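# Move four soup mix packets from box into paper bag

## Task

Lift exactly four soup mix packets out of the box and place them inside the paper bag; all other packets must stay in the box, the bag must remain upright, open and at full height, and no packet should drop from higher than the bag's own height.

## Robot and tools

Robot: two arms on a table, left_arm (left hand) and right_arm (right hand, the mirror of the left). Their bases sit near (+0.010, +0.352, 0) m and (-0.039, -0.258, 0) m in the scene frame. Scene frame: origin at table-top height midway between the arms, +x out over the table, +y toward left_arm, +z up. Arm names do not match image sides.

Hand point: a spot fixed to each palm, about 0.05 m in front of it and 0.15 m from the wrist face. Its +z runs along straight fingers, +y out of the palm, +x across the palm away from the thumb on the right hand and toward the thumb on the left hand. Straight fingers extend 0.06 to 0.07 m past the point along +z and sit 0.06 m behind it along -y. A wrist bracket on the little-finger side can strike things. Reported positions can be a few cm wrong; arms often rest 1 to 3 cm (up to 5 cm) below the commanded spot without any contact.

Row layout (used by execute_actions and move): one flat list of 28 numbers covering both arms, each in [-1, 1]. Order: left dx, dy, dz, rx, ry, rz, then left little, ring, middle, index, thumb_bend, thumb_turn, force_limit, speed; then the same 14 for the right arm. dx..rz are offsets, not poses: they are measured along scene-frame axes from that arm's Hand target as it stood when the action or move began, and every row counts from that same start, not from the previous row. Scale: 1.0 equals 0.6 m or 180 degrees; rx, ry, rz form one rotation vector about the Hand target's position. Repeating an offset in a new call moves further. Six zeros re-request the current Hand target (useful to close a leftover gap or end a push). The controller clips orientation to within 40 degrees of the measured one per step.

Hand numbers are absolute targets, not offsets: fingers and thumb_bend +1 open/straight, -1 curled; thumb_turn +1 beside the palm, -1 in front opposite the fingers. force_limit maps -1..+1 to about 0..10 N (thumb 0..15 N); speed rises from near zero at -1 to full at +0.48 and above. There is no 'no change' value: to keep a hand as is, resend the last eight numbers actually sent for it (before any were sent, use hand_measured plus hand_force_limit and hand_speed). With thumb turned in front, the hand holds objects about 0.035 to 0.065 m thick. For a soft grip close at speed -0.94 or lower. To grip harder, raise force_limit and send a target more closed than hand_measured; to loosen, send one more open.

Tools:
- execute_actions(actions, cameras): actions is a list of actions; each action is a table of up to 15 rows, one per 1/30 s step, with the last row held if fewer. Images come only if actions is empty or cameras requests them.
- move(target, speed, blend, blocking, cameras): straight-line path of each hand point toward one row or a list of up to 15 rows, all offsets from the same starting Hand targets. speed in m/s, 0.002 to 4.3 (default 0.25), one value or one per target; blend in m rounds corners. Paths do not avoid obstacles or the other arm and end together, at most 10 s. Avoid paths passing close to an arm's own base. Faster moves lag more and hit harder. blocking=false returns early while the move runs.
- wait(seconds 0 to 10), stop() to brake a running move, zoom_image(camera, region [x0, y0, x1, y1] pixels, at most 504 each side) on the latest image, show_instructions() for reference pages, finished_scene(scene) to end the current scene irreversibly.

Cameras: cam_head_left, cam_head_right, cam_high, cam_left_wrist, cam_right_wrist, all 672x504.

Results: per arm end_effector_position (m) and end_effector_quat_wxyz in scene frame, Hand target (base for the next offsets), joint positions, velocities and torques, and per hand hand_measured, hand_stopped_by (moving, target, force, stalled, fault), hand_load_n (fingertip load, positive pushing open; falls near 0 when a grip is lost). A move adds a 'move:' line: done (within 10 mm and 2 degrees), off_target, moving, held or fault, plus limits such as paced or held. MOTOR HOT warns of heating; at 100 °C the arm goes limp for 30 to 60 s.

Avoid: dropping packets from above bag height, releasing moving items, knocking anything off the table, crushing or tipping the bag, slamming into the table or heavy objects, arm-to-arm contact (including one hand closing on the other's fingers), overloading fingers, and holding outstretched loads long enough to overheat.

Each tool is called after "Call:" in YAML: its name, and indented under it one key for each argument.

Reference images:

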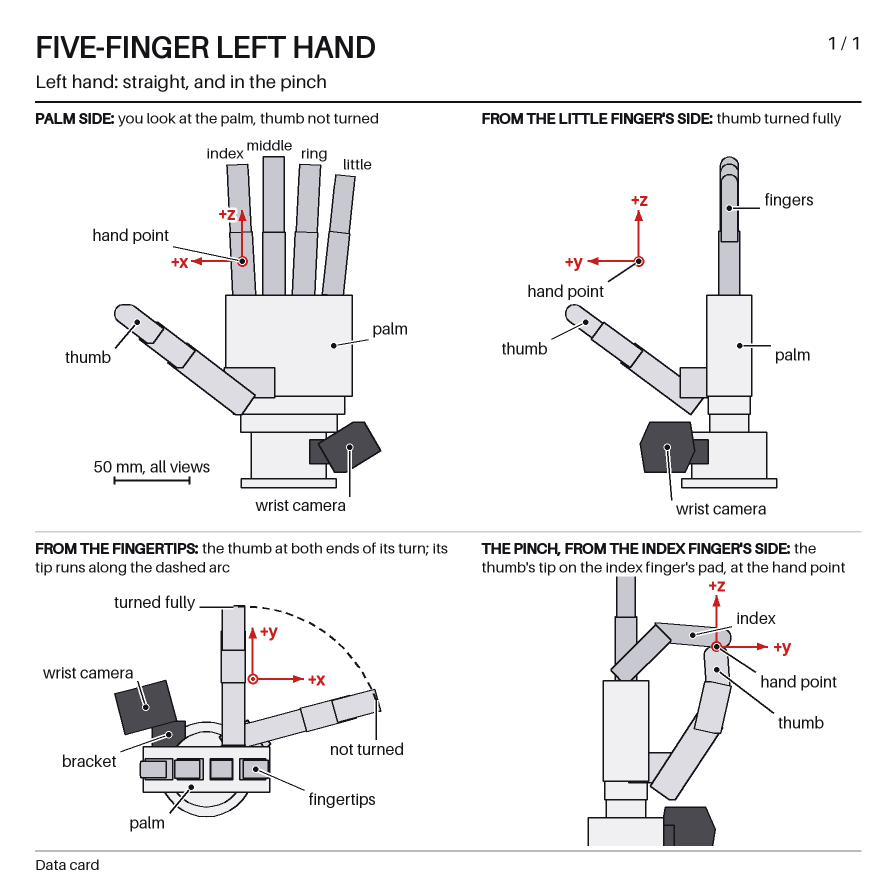

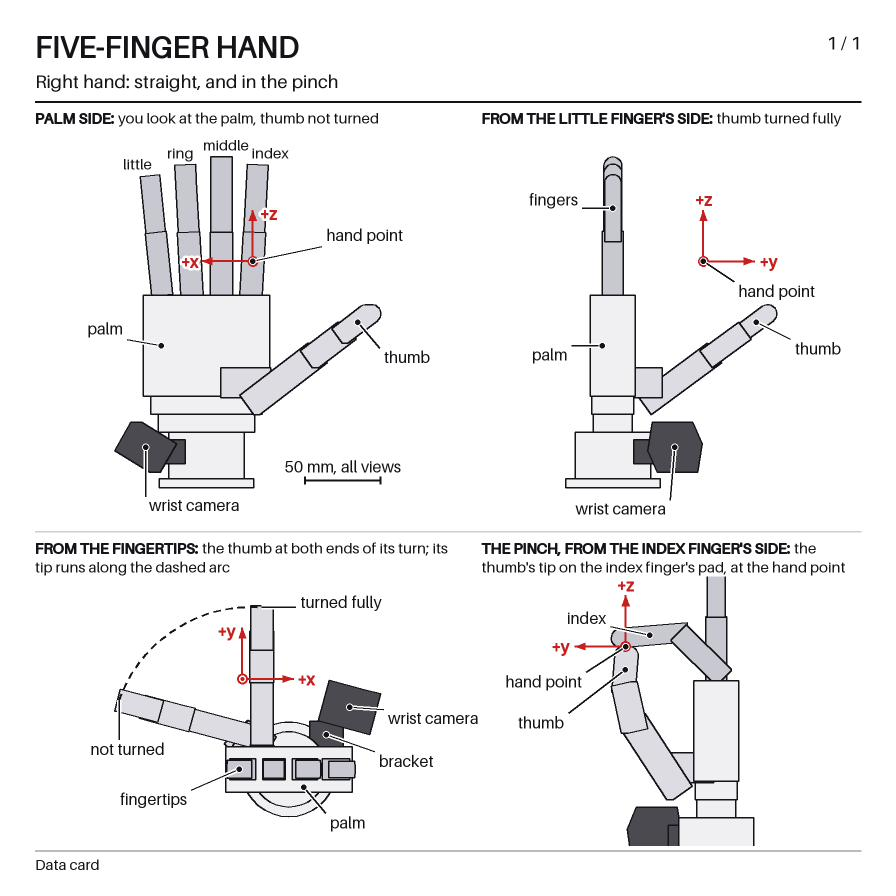

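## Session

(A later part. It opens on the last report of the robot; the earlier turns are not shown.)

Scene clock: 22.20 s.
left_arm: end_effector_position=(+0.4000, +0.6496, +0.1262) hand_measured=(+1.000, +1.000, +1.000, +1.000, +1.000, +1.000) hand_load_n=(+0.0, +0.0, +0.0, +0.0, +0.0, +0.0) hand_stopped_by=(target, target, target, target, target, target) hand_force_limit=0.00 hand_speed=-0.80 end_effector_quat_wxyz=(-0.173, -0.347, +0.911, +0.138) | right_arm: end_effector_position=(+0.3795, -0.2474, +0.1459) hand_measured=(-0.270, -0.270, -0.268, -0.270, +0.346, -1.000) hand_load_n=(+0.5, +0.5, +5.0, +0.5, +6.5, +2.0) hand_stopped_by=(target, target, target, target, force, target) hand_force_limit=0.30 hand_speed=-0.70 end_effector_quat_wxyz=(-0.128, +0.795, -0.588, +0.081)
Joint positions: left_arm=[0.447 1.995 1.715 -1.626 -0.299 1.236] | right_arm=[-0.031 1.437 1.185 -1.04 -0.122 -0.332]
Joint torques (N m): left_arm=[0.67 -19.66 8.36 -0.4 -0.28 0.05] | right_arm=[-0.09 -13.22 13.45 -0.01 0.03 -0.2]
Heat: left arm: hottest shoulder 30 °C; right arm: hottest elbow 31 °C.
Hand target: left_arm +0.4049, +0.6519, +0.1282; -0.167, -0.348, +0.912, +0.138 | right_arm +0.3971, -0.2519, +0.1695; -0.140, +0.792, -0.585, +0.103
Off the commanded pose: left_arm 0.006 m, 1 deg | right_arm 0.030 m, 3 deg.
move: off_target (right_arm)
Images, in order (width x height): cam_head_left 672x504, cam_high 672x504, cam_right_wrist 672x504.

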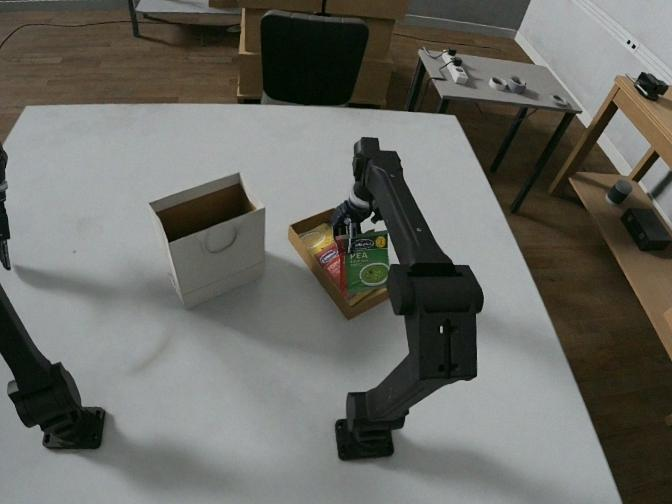

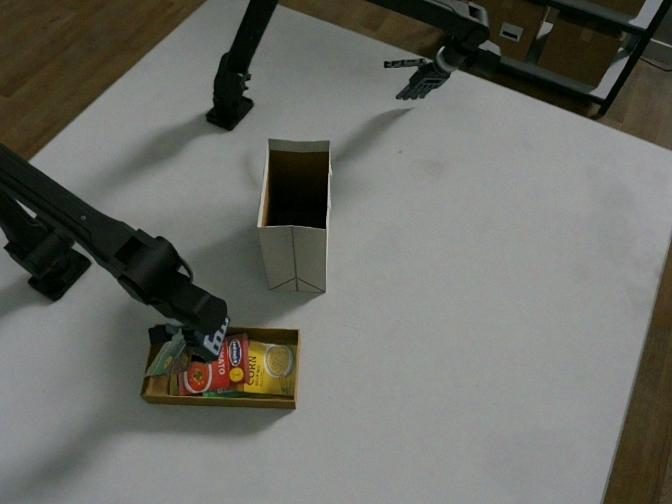

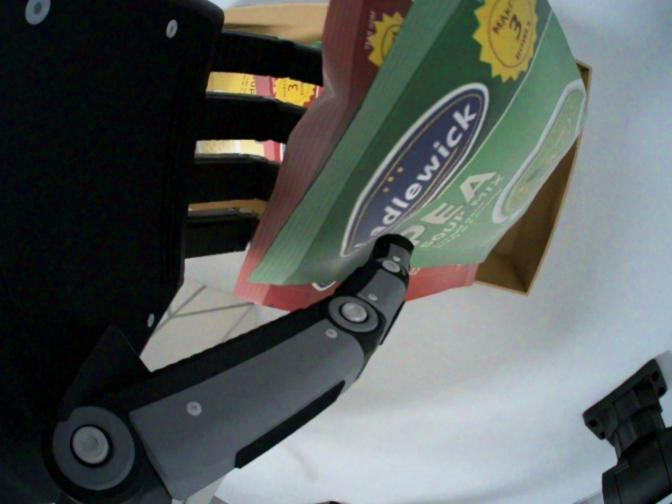

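Call:
move:
  target:
    - [0,0,0,0,0,0,1,1,1,1,1,1,0,-0.8, -0.03,0.05,0.5,0.1769,-0.3481,0.0961,-0.27,-0.27,-0.27,-0.27,-0.1,-1,0.3,-0.7]
    - [0,0,0,0,0,0,1,1,1,1,1,1,0,-0.8, -0.015,0.587,0.583,0.1769,-0.3481,0.0961,-0.27,-0.27,-0.27,-0.27,-0.1,-1,0.3,-0.7]
  speed: 0.25
  blend: [0.05,0]
  cameras: ["cam_right_wrist","cam_head_right","cam_high"]

Call:
zoom_image:
  camera: "cam_high"
  region: [200, 50, 400, 300]

Call:
zoom_image:
  camera: "cam_head_right"
  region: [100, 60, 320, 310]

Scene clock: 27.73 s.
left_arm: end_effector_position=(+0.4000, +0.6496, +0.1262) hand_measured=(+1.000, +1.000, +1.000, +1.000, +1.000, +1.000) hand_load_n=(+0.0, +0.0, +0.0, +0.0, +0.0, +0.0) hand_stopped_by=(target, target, target, target, target, target) hand_force_limit=0.00 hand_speed=-0.80 end_effector_quat_wxyz=(-0.173, -0.347, +0.911, +0.138) | right_arm: end_effector_position=(+0.3824, +0.0952, +0.4730) hand_measured=(-0.270, -0.270, -0.268, -0.270, +0.346, -1.000) hand_load_n=(+0.0, +0.5, +5.0, +1.5, +6.5, +2.0) hand_stopped_by=(target, target, target, target, force, target) hand_force_limit=0.30 hand_speed=-0.70 end_effector_quat_wxyz=(+0.607, -0.657, +0.330, -0.302)
Joint positions: left_arm=[0.447 1.995 1.715 -1.626 -0.299 1.236] | right_arm=[0.663 1.095 1.243 -0.229 -0.002 0.004]
Joint torques (N m): left_arm=[0.44 -19.25 8.24 -0.46 -0.21 0.12] | right_arm=[0.32 -7.59 15.91 2.21 0.11 -0.18]
Heat: left arm: hottest shoulder 31 °C; right arm: hottest elbow 32 °C.
Hand target: left_arm +0.4049, +0.6519, +0.1282; -0.167, -0.348, +0.912, +0.138 | right_arm +0.3881, +0.1004, +0.5192; +0.632, -0.632, +0.316, -0.316
Off the commanded pose: left_arm 0.006 m, 1 deg | right_arm 0.047 m, 5 deg.
move: off_target (right_arm)
Images, in order (width x height): cam_head_right 672x504, cam_high 672x504, cam_right_wrist 672x504.

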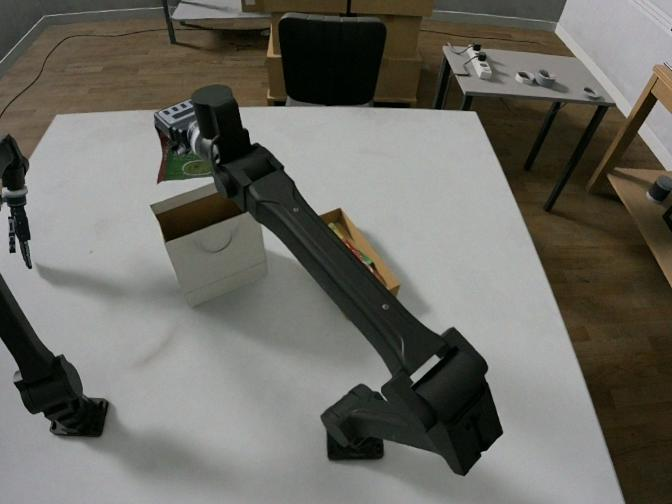

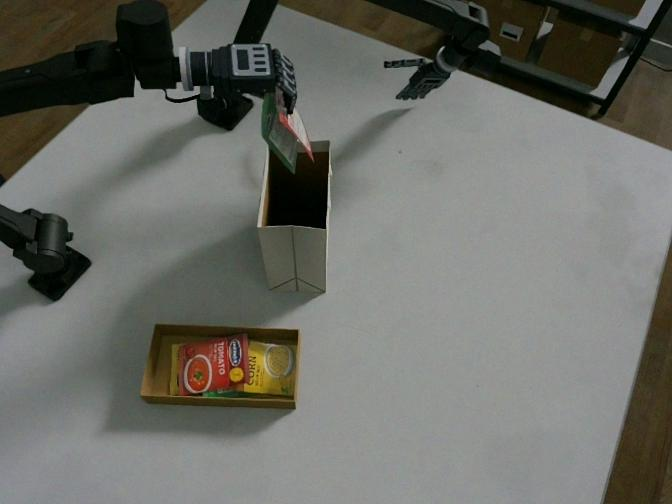

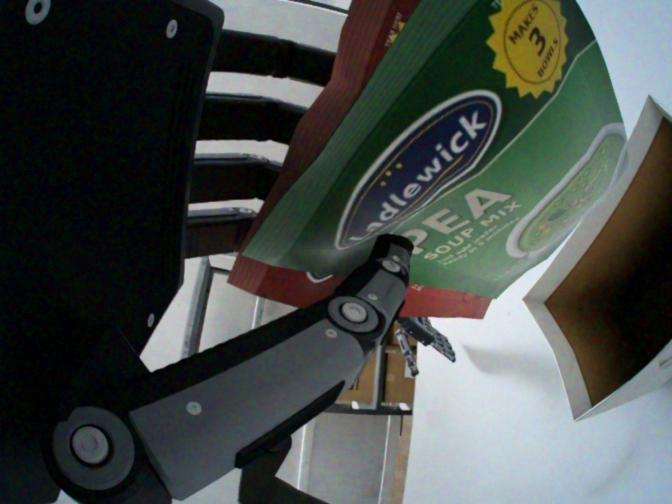

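Scaled by 2.016.

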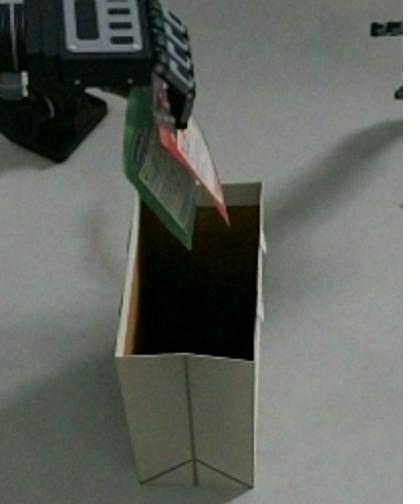

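Scaled by 2.016.

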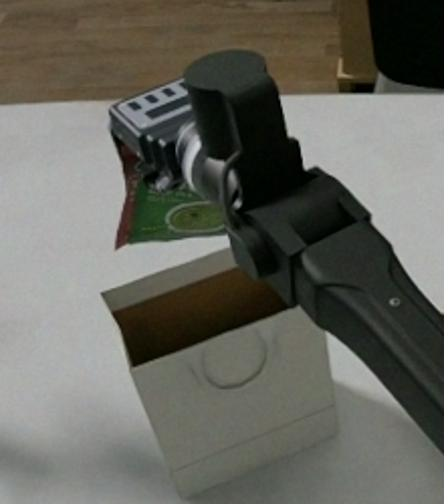

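Call:
move:
  target:
    - [0,0,0,0,0,0,1,1,1,1,1,1,0,-0.8, 0.055,-0.032,0.0,0,0,0,-0.27,-0.27,-0.27,-0.27,-0.1,-1,0.3,-0.7]
    - [0,0,0,0,0,0,1,1,1,1,1,1,0,-0.8, 0.055,-0.032,-0.15,0,0,0,-0.27,-0.27,-0.27,-0.27,-0.1,-1,0.3,-0.7]
  speed: 0.15
  cameras: ["cam_right_wrist","cam_head_right","cam_high"]

Call:
zoom_image:
  camera: "cam_high"
  region: [200, 50, 400, 300]

Call:
zoom_image:
  camera: "cam_head_right"
  region: [100, 60, 320, 310]

Scene clock: 30.60 s.
left_arm: end_effector_position=(+0.4000, +0.6496, +0.1262) hand_measured=(+1.000, +1.000, +1.000, +1.000, +1.000, +1.000) hand_load_n=(+0.0, +0.0, +0.0, +0.0, +0.0, +0.0) hand_stopped_by=(target, target, target, target, target, target) hand_force_limit=0.00 hand_speed=-0.80 end_effector_quat_wxyz=(-0.173, -0.347, +0.911, +0.138) | right_arm: end_effector_position=(+0.4189, +0.0816, +0.4229) hand_measured=(-0.270, -0.270, -0.268, -0.270, +0.346, -1.000) hand_load_n=(+0.0, +0.5, +5.0, +1.0, +6.5, +2.0) hand_stopped_by=(target, target, target, target, force, target) hand_force_limit=0.30 hand_speed=-0.70 end_effector_quat_wxyz=(+0.625, -0.640, +0.322, -0.310)
Joint positions: left_arm=[0.447 1.995 1.715 -1.626 -0.299 1.236] | right_arm=[0.576 1.134 1.101 0.007 -0.088 0.004]
Joint torques (N m): left_arm=[0.91 -19.08 8.16 -0.35 -0.24 0.04] | right_arm=[-0.03 -8.76 10.47 2.39 -0.12 -0.19]
Heat: left arm: hottest shoulder 31 °C; right arm: hottest elbow 33 °C.
Hand target: left_arm +0.4049, +0.6519, +0.1282; -0.167, -0.348, +0.912, +0.138 | right_arm +0.4211, +0.0812, +0.4293; +0.632, -0.632, +0.316, -0.316
Off the commanded pose: left_arm 0.006 m, 1 deg | right_arm 0.007 m, 2 deg.
move: done
Images, in order (width x height): cam_head_right 672x504, cam_high 672x504, cam_right_wrist 672x504.

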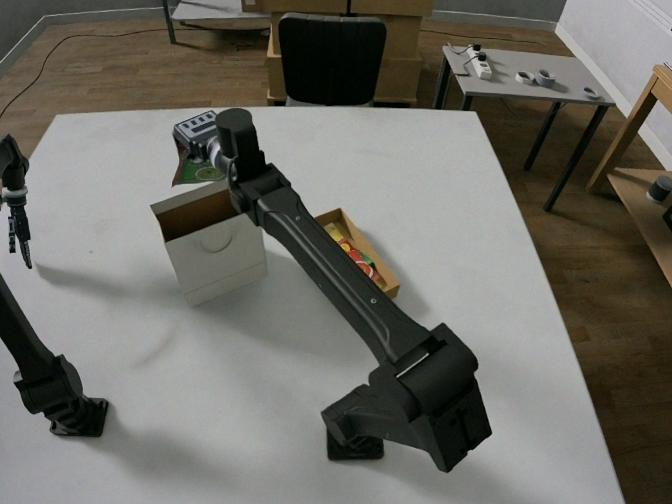

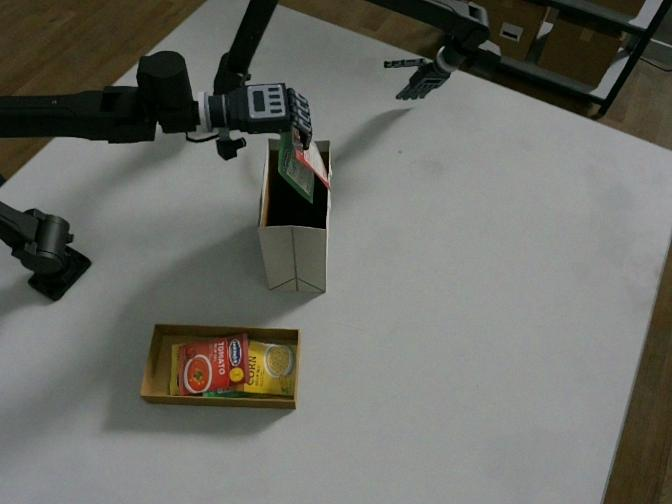

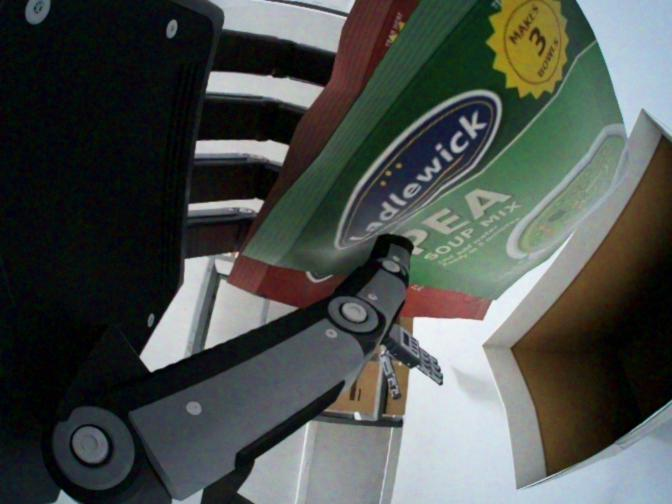

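Scaled by 2.016.

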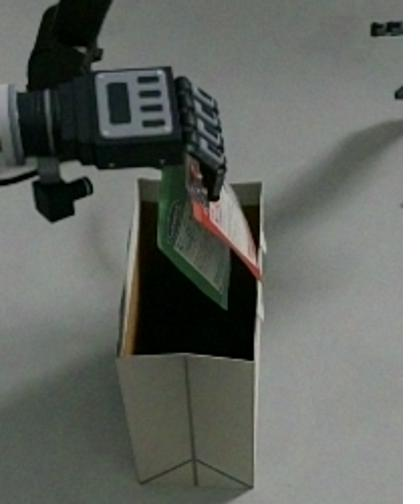

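Scaled by 2.016.

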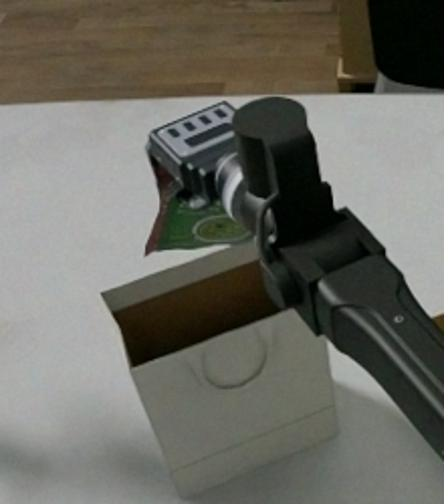

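Call:
move:
  target:
    - [0,0,0,0,0,0,1,1,1,1,1,1,0,-0.8, -0.052,0.015,0.0,0,0,0,-0.27,-0.27,-0.27,-0.27,-0.1,-1,0.3,-0.7]
    - [0,0,0,0,0,0,1,1,1,1,1,1,0,-0.8, -0.052,0.015,-0.08,0,0,0,-0.27,-0.27,-0.27,-0.27,-0.1,-1,0.3,-0.7]
  speed: 0.15
  cameras: ["cam_right_wrist","cam_head_right","cam_high"]

Call:
zoom_image:
  camera: "cam_high"
  region: [200, 50, 400, 300]

Call:
zoom_image:
  camera: "cam_head_right"
  region: [100, 60, 320, 310]

Scene clock: 33.23 s.
left_arm: end_effector_position=(+0.4000, +0.6496, +0.1262) hand_measured=(+1.000, +1.000, +1.000, +1.000, +1.000, +1.000) hand_load_n=(+0.0, +0.0, +0.0, +0.0, +0.0, +0.0) hand_stopped_by=(target, target, target, target, target, target) hand_force_limit=0.00 hand_speed=-0.80 end_effector_quat_wxyz=(-0.173, -0.347, +0.911, +0.138) | right_arm: end_effector_position=(+0.3896, +0.0874, +0.3752) hand_measured=(-0.270, -0.270, -0.268, -0.270, +0.346, -1.000) hand_load_n=(+0.0, +0.5, +5.0, +1.0, +6.0, +2.0) hand_stopped_by=(target, target, target, target, force, target) hand_force_limit=0.30 hand_speed=-0.70 end_effector_quat_wxyz=(+0.625, -0.639, +0.322, -0.312)
Joint positions: left_arm=[0.447 1.995 1.715 -1.626 -0.299 1.236] | right_arm=[0.634 1.086 0.941 0.12 -0.028 0.004]
Joint torques (N m): left_arm=[1.14 -19.25 8.23 -0.39 -0.23 0.03] | right_arm=[0.85 -7.82 10.3 2.62 0.13 -0.18]
Heat: left arm: hottest shoulder 31 °C; right arm: hottest elbow 33 °C.
Hand target: left_arm +0.4049, +0.6519, +0.1282; -0.167, -0.348, +0.912, +0.138 | right_arm +0.3900, +0.0901, +0.3813; +0.632, -0.632, +0.316, -0.316
Off the commanded pose: left_arm 0.006 m, 1 deg | right_arm 0.007 m, 1 deg.
move: done
Images, in order (width x height): cam_head_right 672x504, cam_high 672x504, cam_right_wrist 672x504.

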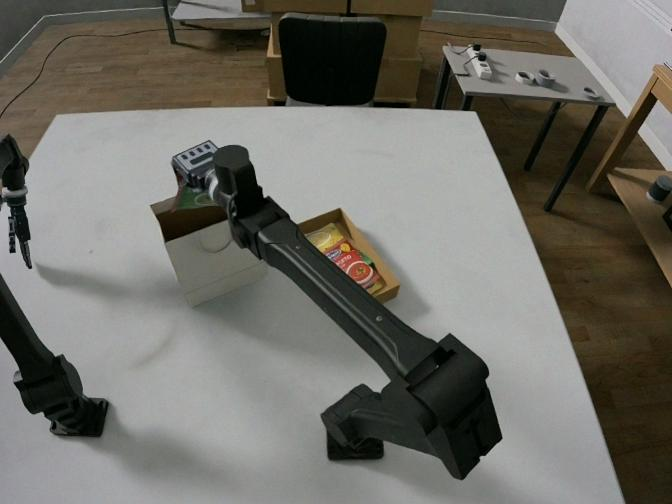

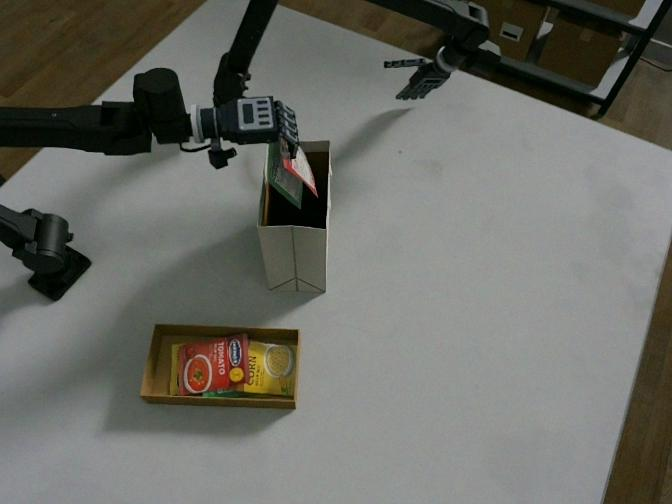

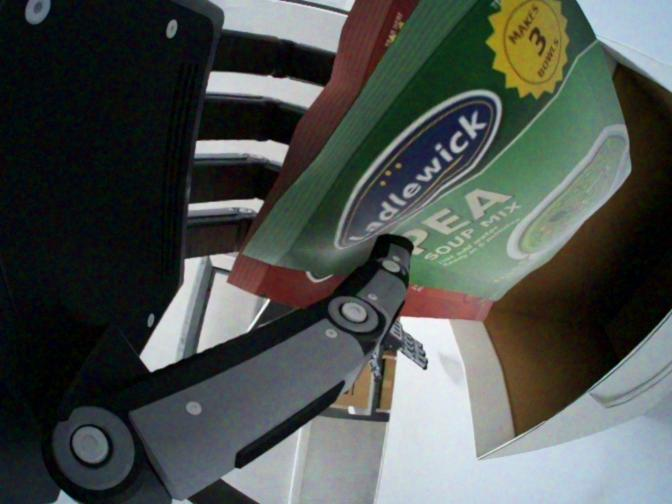

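Scaled by 2.016.

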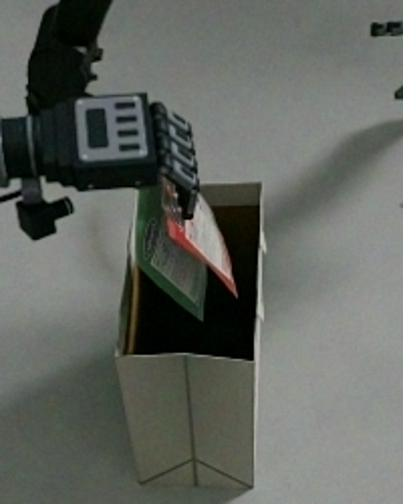

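Scaled by 2.016.

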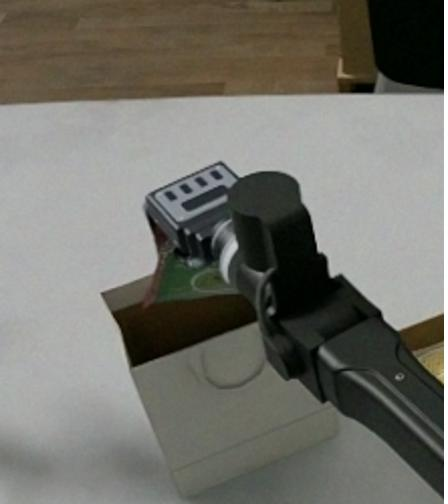

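Call:
move:
  target:
    - [0,0,0,0,0,0,1,1,1,1,1,1,0,-0.8, 0.014,0.008,-0.055,0,0,0,-0.27,-0.27,-0.27,-0.27,-0.1,-1,0.3,-0.7]
  speed: 0.1
  cameras: ["cam_right_wrist","cam_head_right","cam_high"]

Call:
zoom_image:
  camera: "cam_high"
  region: [200, 50, 400, 300]

Call:
zoom_image:
  camera: "cam_head_right"
  region: [100, 60, 320, 310]

Scene clock: 34.80 s.
left_arm: end_effector_position=(+0.4000, +0.6496, +0.1262) hand_measured=(+1.000, +1.000, +1.000, +1.000, +1.000, +1.000) hand_load_n=(+0.5, +0.0, +0.0, +0.0, -0.5, +0.0) hand_stopped_by=(target, target, target, target, target, target) hand_force_limit=0.00 hand_speed=-0.80 end_effector_quat_wxyz=(-0.173, -0.347, +0.911, +0.138) | right_arm: end_effector_position=(+0.3972, +0.0928, +0.3423) hand_measured=(-0.270, -0.270, -0.268, -0.270, +0.346, -1.000) hand_load_n=(+0.0, +0.5, +5.0, +1.0, +7.0, +2.0) hand_stopped_by=(target, target, target, target, force, target) hand_force_limit=0.30 hand_speed=-0.70 end_effector_quat_wxyz=(+0.625, -0.639, +0.322, -0.312)
Joint positions: left_arm=[0.447 1.995 1.715 -1.626 -0.299 1.236] | right_arm=[0.634 1.132 0.886 0.221 -0.028 0.004]
Joint torques (N m): left_arm=[0.73 -19.55 8.25 -0.36 -0.19 -0.01] | right_arm=[0.62 -8.35 10.21 2.63 0.03 -0.2]
Heat: left arm: hottest shoulder 31 °C; right arm: hottest elbow 33 °C.
Hand target: left_arm +0.4049, +0.6519, +0.1282; -0.167, -0.348, +0.912, +0.138 | right_arm +0.3984, +0.0949, +0.3484; +0.632, -0.632, +0.316, -0.316
Off the commanded pose: left_arm 0.006 m, 1 deg | right_arm 0.006 m, 1 deg.
move: done
Images, in order (width x height): cam_head_right 672x504, cam_high 672x504, cam_right_wrist 672x504.

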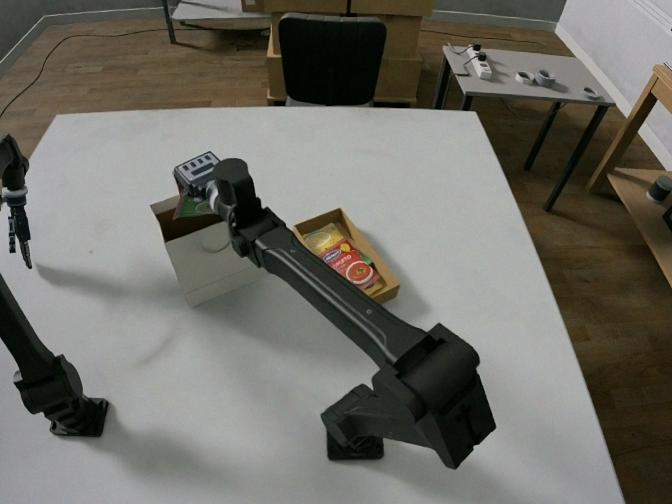

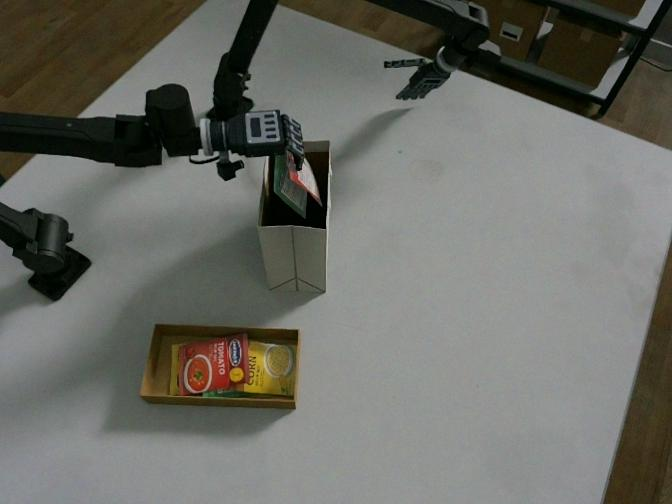

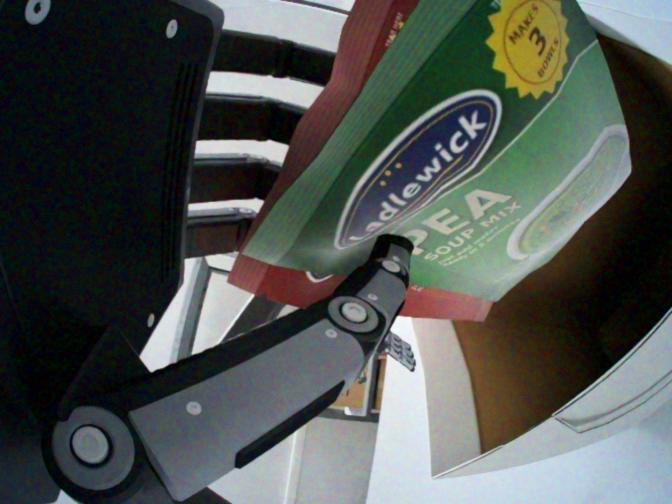

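Scaled by 2.016.

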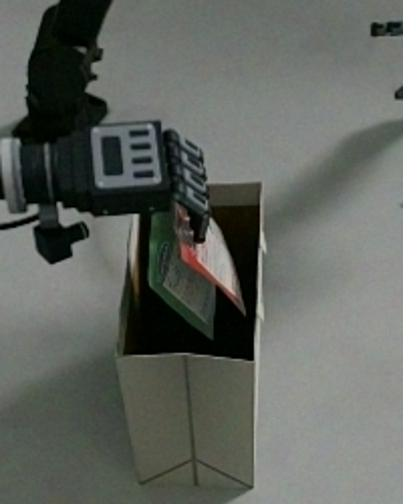

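Scaled by 2.016.

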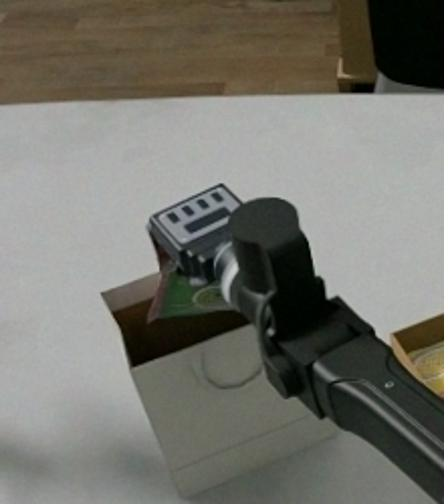

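Call:
move:
  target:
    - [0,0,0,0,0,0,1,1,1,1,1,1,0,-0.8, 0,0,0,0,0,0,0.35,0.35,0.35,0.35,0.45,-1,0.0,-0.2]
  speed: 0.15
  cameras: ["cam_right_wrist","cam_high"]

Call:
zoom_image:
  camera: "cam_high"
  region: [200, 50, 400, 300]

Scene clock: 36.07 s.
left_arm: end_effector_position=(+0.4000, +0.6496, +0.1262) hand_measured=(+1.000, +1.000, +1.000, +1.000, +1.000, +1.000) hand_load_n=(+0.0, +0.0, +0.0, +0.0, +0.0, +0.0) hand_stopped_by=(target, target, target, target, target, target) hand_force_limit=0.00 hand_speed=-0.80 end_effector_quat_wxyz=(-0.173, -0.347, +0.911, +0.138) | right_arm: end_effector_position=(+0.3977, +0.0931, +0.3447) hand_measured=(+0.350, +0.350, +0.350, +0.350, +0.450, -1.000) hand_load_n=(+0.0, +0.0, +0.0, -0.5, +0.0, +0.0) hand_stopped_by=(target, target, target, target, target, target) hand_force_limit=0.00 hand_speed=-0.20 end_effector_quat_wxyz=(+0.628, -0.636, +0.321, -0.313)
Joint positions: left_arm=[0.447 1.995 1.715 -1.626 -0.299 1.236] | right_arm=[0.634 1.132 0.886 0.231 -0.028 0.004]
Joint torques (N m): left_arm=[1.14 -19.72 8.13 -0.4 -0.28 0.1] | right_arm=[0.62 -8.59 10.24 2.25 0.04 -0.17]
Heat: left arm: hottest shoulder 32 °C; right arm: hottest elbow 33 °C.
Hand target: left_arm +0.4049, +0.6519, +0.1282; -0.167, -0.348, +0.912, +0.138 | right_arm +0.3984, +0.0949, +0.3484; +0.632, -0.632, +0.316, -0.316
Off the commanded pose: left_arm 0.006 m, 1 deg | right_arm 0.004 m, 1 deg.
move: done
Images, in order (width x height): cam_high 672x504, cam_right_wrist 672x504.

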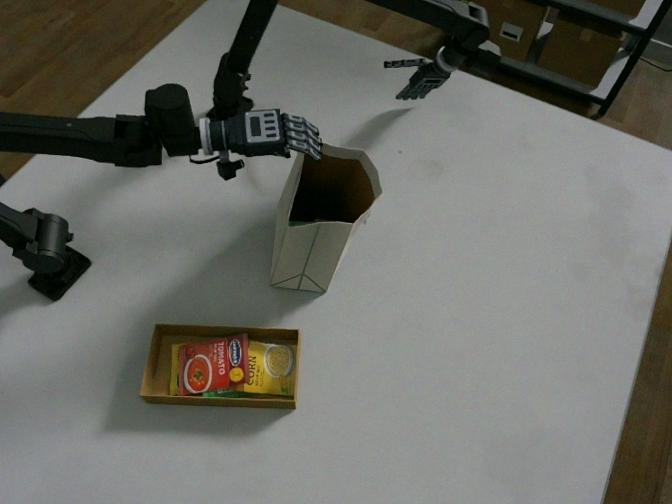

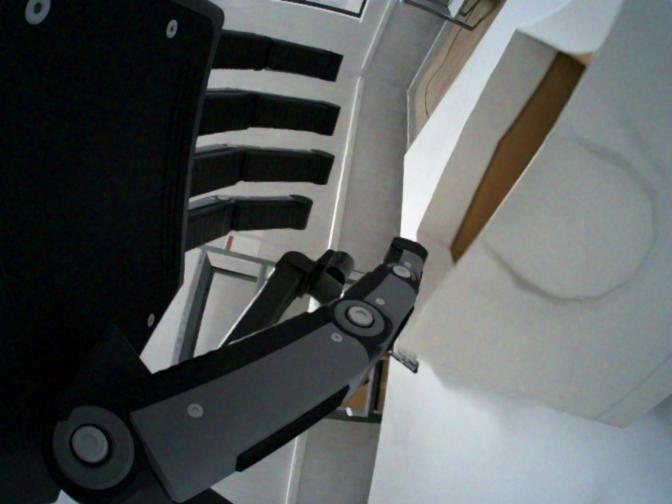

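Scaled by 2.016.

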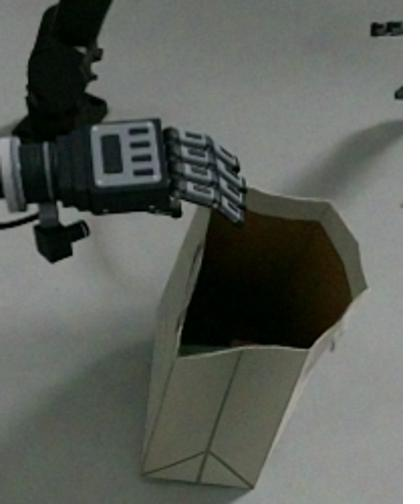

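Call:
wait:
  seconds: 0.5
  cameras: ["cam_high","cam_head_right"]

Call:
zoom_image:
  camera: "cam_high"
  region: [200, 50, 400, 300]

Call:
zoom_image:
  camera: "cam_head_right"
  region: [100, 60, 320, 310]

Scene clock: 36.80 s.
left_arm: end_effector_position=(+0.4000, +0.6496, +0.1262) hand_measured=(+1.000, +1.000, +1.000, +1.000, +1.000, +1.000) hand_load_n=(+0.0, +0.0, +0.0, +0.0, +0.0, +0.0) hand_stopped_by=(target, target, target, target, target, target) hand_force_limit=0.00 hand_speed=-0.80 end_effector_quat_wxyz=(-0.173, -0.347, +0.911, +0.138) | right_arm: end_effector_position=(+0.3977, +0.0931, +0.3447) hand_measured=(+0.350, +0.350, +0.350, +0.350, +0.450, -1.000) hand_load_n=(+0.0, -0.5, +0.0, +0.0, +0.0, +0.0) hand_stopped_by=(target, target, target, target, target, target) hand_force_limit=0.00 hand_speed=-0.20 end_effector_quat_wxyz=(+0.628, -0.636, +0.321, -0.313)
Joint positions: left_arm=[0.447 1.995 1.715 -1.626 -0.299 1.236] | right_arm=[0.634 1.132 0.886 0.231 -0.028 0.004]
Joint torques (N m): left_arm=[0.79 -20.13 8.34 -0.5 -0.24 0.11] | right_arm=[0.79 -8.29 10.21 2.18 0.05 -0.19]
Heat: left arm: hottest shoulder 32 °C; right arm: hottest elbow 33 °C.
Hand target: left_arm +0.4049, +0.6519, +0.1282; -0.167, -0.348, +0.912, +0.138 | right_arm +0.3984, +0.0949, +0.3484; +0.632, -0.632, +0.316, -0.316
Off the commanded pose: left_arm 0.006 m, 1 deg | right_arm 0.004 m, 1 deg.
wait: 0.50 s; at rest from the start
Images, in order (width x height): cam_head_right 672x504, cam_high 672x504.

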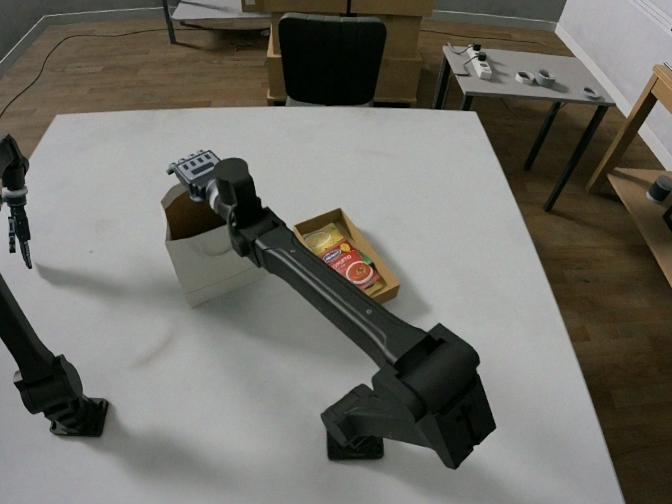

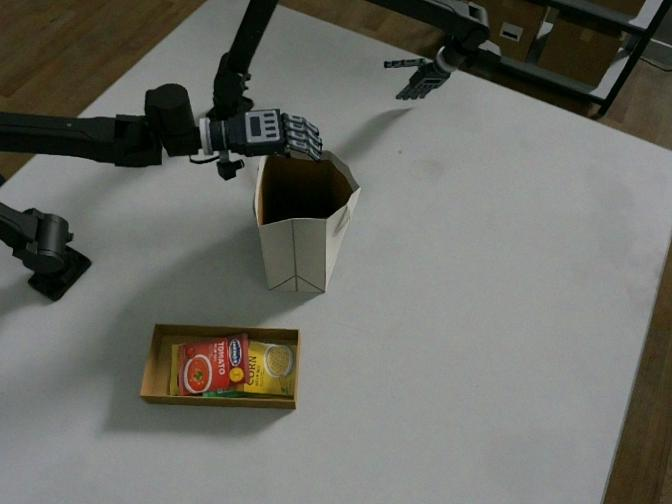

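Scaled by 2.016.

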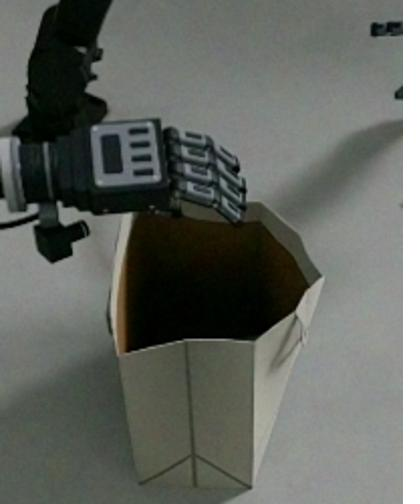

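Scaled by 2.016.

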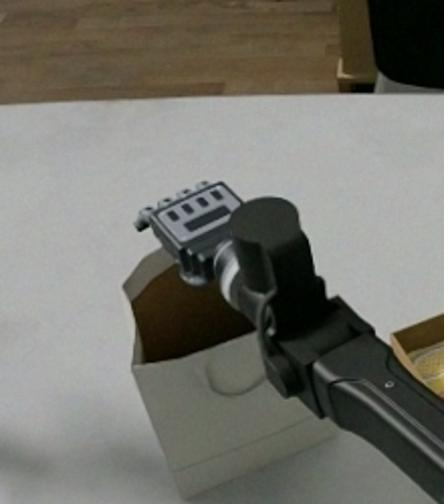

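Call:
move:
  target:
    - [0,0,0,0,0,0,1,1,1,1,1,1,0,-0.8, 0,0,0.25,0,0,0,0.35,0.35,0.35,0.35,0.45,-1,0.0,-0.2]
    - [0,0,0,0,0,0,1,1,1,1,1,1,0,-0.8, 0.003,-0.408,0.22,-0.1769,0.3481,-0.0961,0.3,0.3,0.3,0.3,1,-1,0.0,0.2]
    - [0,0,0,0,0,0,1,1,1,1,1,1,0,-0.8, 0.067,-0.558,-0.367,-0.1769,0.3481,-0.0961,0.3,0.3,0.3,0.3,1,-1,-0.3,0.2]
  speed: 0.35
  blend: [0.03,0.06,0]
  cameras: ["cam_right_wrist","cam_head_left","cam_high"]

Call:
zoom_image:
  camera: "cam_high"
  region: [200, 90, 400, 310]

Call:
zoom_image:
  camera: "cam_head_left"
  region: [280, 190, 410, 330]

Scene clock: 43.93 s.
left_arm: end_effector_position=(+0.4000, +0.6496, +0.1262) hand_measured=(+1.000, +1.000, +1.000, +1.000, +1.000, +1.000) hand_load_n=(+0.0, -0.5, +0.0, +0.0, +0.0, +0.0) hand_stopped_by=(target, target, target, target, target, target) hand_force_limit=0.00 hand_speed=-0.80 end_effector_quat_wxyz=(-0.173, -0.347, +0.911, +0.138) | right_arm: end_effector_position=(+0.4346, -0.2375, +0.1294) hand_measured=(+0.300, +0.300, +0.300, +0.300, +1.000, -1.000) hand_load_n=(+0.0, +0.0, +0.5, +0.0, +0.0, +0.0) hand_stopped_by=(target, target, target, target, target, target) hand_force_limit=-0.30 hand_speed=0.20 end_effector_quat_wxyz=(-0.136, +0.791, -0.588, +0.100)
Joint positions: left_arm=[0.447 1.995 1.715 -1.626 -0.299 1.236] | right_arm=[-0.002 1.558 1.273 -0.963 -0.106 -0.299]
Joint velocities: left_arm=[-0.005 -0.015 -0.022 -0.017 -0.051 -0.154] | right_arm=[within noise]
Joint torques (N m): left_arm=[0.73 -19.9 8.21 -0.21 -0.19 0.03] | right_arm=[-0.09 -14.45 9.17 0.85 -0.22 -0.23]
Heat: left arm: hottest shoulder 32 °C; right arm: hottest elbow 34 °C.
Hand target: left_arm +0.4049, +0.6519, +0.1282; -0.167, -0.348, +0.912, +0.138 | right_arm +0.4387, -0.2398, +0.1282; -0.140, +0.792, -0.585, +0.104
Off the commanded pose: left_arm 0.006 m, 1 deg | right_arm 0.005 m, 1 deg.
move: done; blend cut to 0 m at target 2; target 2's new numbers were sent with right_arm's hand 0.016 m and 8 deg from that target
Images, in order (width x height): cam_head_left 672x504, cam_high 672x504, cam_right_wrist 672x504.

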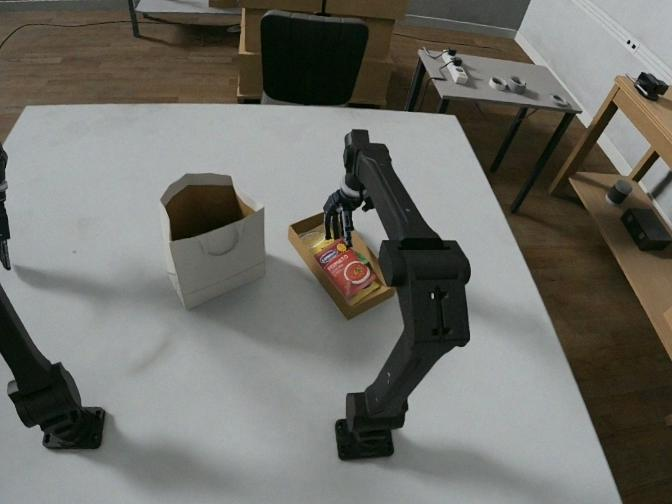

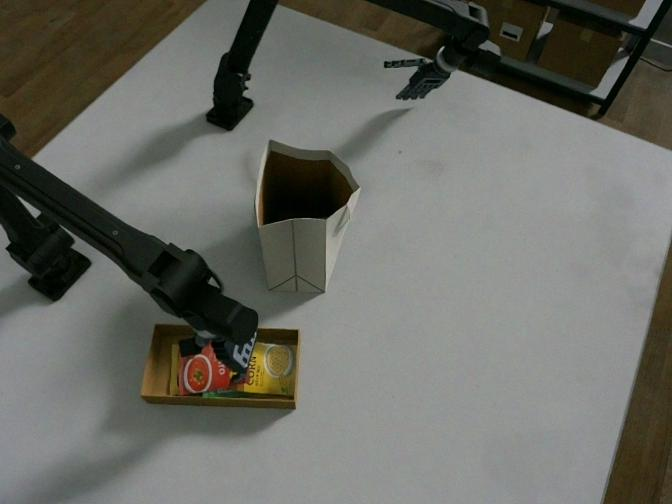

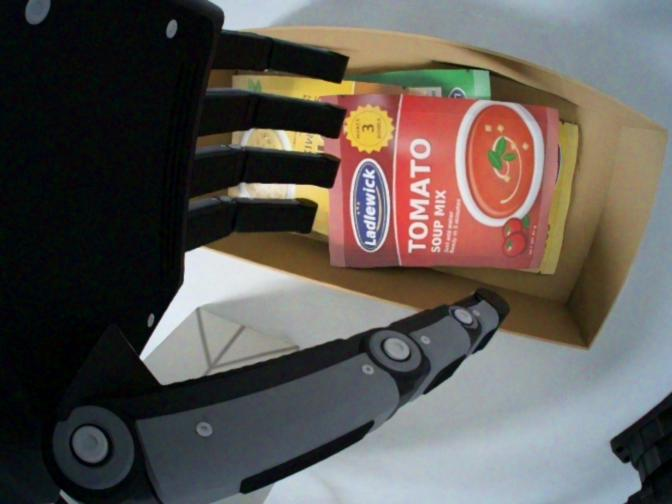

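Scaled by 2.291.

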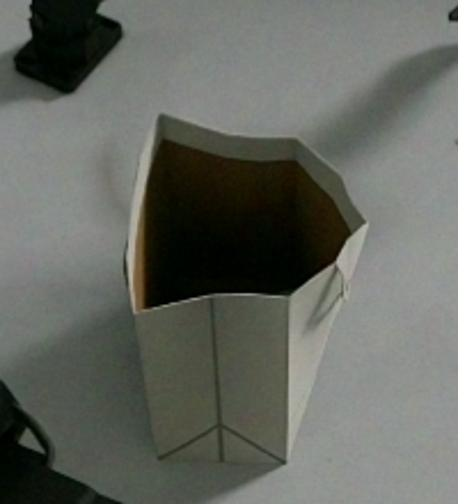

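Scaled by 3.600.

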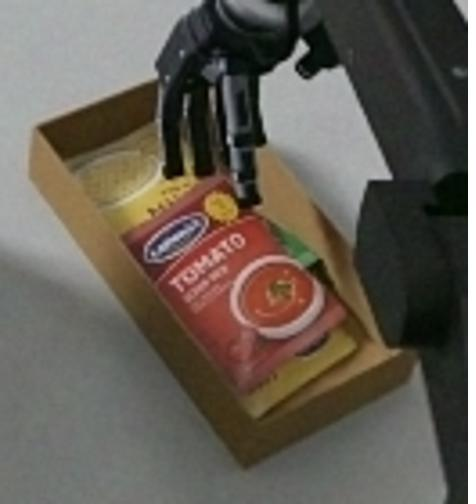

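Call:
move:
  target:
    - [0,0,0,0,0,0,1,1,1,1,1,1,0,-0.8, -0.031,0.017,-0.05,0,0,0,0.3,0.3,0.3,0.3,1,-1,-0.3,0.2]
    - [0,0,0,0,0,0,1,1,1,1,1,1,0,-0.8, -0.031,0.017,-0.1,0,0,0,0.3,0.3,0.3,0.3,1,-1,-0.3,0.2]
  speed: 0.12
  cameras: ["cam_right_wrist"]

Scene clock: 46.53 s.
left_arm: end_effector_position=(+0.4000, +0.6496, +0.1262) hand_measured=(+1.000, +1.000, +1.000, +1.000, +1.000, +1.000) hand_load_n=(+0.0, +0.0, +0.0, +0.0, +0.0, +0.0) hand_stopped_by=(target, target, target, target, target, target) hand_force_limit=0.00 hand_speed=-0.80 end_effector_quat_wxyz=(-0.173, -0.347, +0.911, +0.138) | right_arm: end_effector_position=(+0.4236, -0.2329, +0.0842) hand_measured=(+0.300, +0.300, +0.300, +0.300, +1.000, -1.000) hand_load_n=(+0.0, +0.0, -0.5, +0.0, +0.0, +0.0) hand_stopped_by=(target, target, target, target, target, target) hand_force_limit=-0.30 hand_speed=0.20 end_effector_quat_wxyz=(-0.148, +0.791, -0.583, +0.114)
Joint positions: left_arm=[0.447 1.995 1.715 -1.626 -0.299 1.236] | right_arm=[0.006 1.548 1.132 -0.794 -0.106 -0.295]
Joint torques (N m): left_arm=[0.44 -19.08 8.21 -0.18 -0.25 0.06] | right_arm=[0.97 -11.75 7.49 0.98 0.08 -0.05]
Heat: left arm: hottest shoulder 33 °C; right arm: hottest elbow 34 °C.
Hand target: left_arm +0.4049, +0.6519, +0.1282; -0.167, -0.348, +0.912, +0.138 | right_arm +0.4200, -0.2296, +0.0681; -0.140, +0.792, -0.585, +0.104
Off the commanded pose: left_arm 0.006 m, 1 deg | right_arm 0.017 m, 2 deg.
move: off_target (right_arm)
Images, in order (width x height): cam_right_wrist 672x504.

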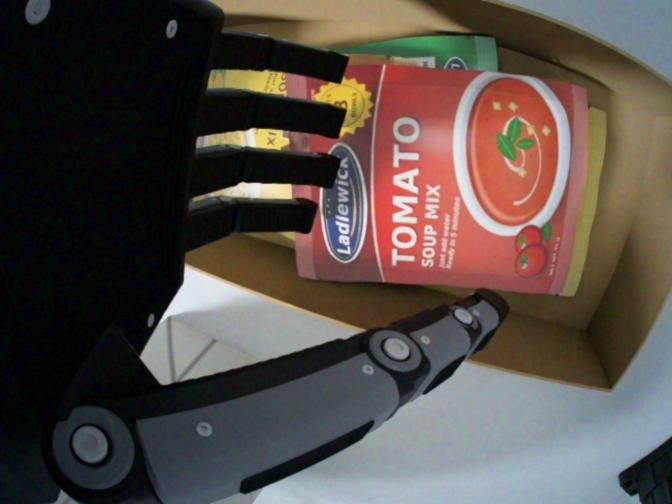

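Call:
move:
  target:
    - [0,0,0,0,0,0,1,1,1,1,1,1,0,-0.8, -0.078,-0.024,0.0,0,0,0,0.3,0.3,0.3,0.3,1,-1,-0.3,0.2]
  speed: 0.12
  cameras: ["cam_right_wrist","cam_head_left"]

Call:
zoom_image:
  camera: "cam_head_left"
  region: [280, 190, 410, 330]

Scene clock: 47.83 s.
left_arm: end_effector_position=(+0.4000, +0.6496, +0.1262) hand_measured=(+1.000, +1.000, +1.000, +1.000, +1.000, +1.000) hand_load_n=(+0.0, +0.0, +0.0, +0.0, +0.0, +0.0) hand_stopped_by=(target, target, target, target, target, target) hand_force_limit=0.00 hand_speed=-0.80 end_effector_quat_wxyz=(-0.173, -0.347, +0.911, +0.138) | right_arm: end_effector_position=(+0.3795, -0.2400, +0.0764) hand_measured=(+0.300, +0.300, +0.300, +0.300, +1.000, -1.000) hand_load_n=(+0.0, +0.0, -0.5, +0.0, +0.0, +0.0) hand_stopped_by=(target, target, target, target, target, target) hand_force_limit=-0.30 hand_speed=0.20 end_effector_quat_wxyz=(-0.144, +0.790, -0.585, +0.108)
Joint positions: left_arm=[0.447 1.995 1.715 -1.626 -0.299 1.236] | right_arm=[-0.013 1.456 1.008 -0.777 -0.113 -0.31]
Joint torques (N m): left_arm=[0.5 -19.25 8.29 -0.4 -0.26 0.07] | right_arm=[-0.21 -11.75 6.98 0.72 -0.1 -0.23]
Heat: left arm: hottest shoulder 33 °C; right arm: hottest elbow 34 °C.
Hand target: left_arm +0.4049, +0.6519, +0.1282; -0.167, -0.348, +0.912, +0.138 | right_arm +0.3731, -0.2441, +0.0681; -0.140, +0.792, -0.585, +0.104
Off the commanded pose: left_arm 0.006 m, 1 deg | right_arm 0.011 m, 1 deg.
move: off_target (right_arm)
Images, in order (width x height): cam_head_left 672x504, cam_right_wrist 672x504.

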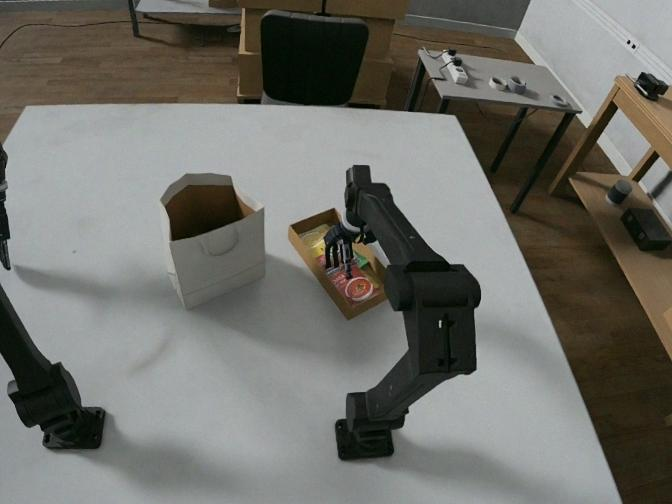

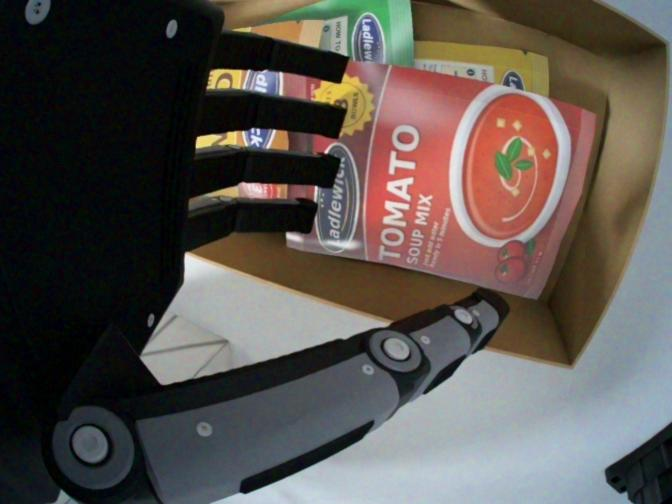

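Scaled by 3.600.

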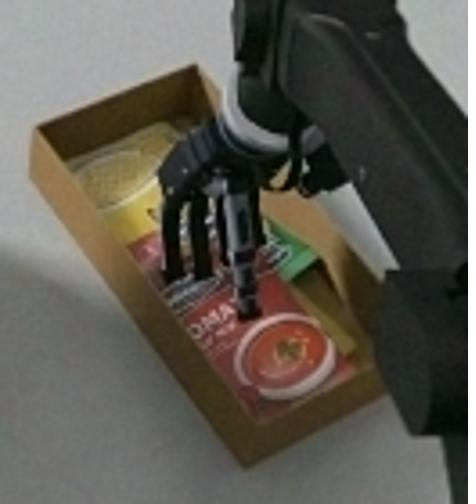

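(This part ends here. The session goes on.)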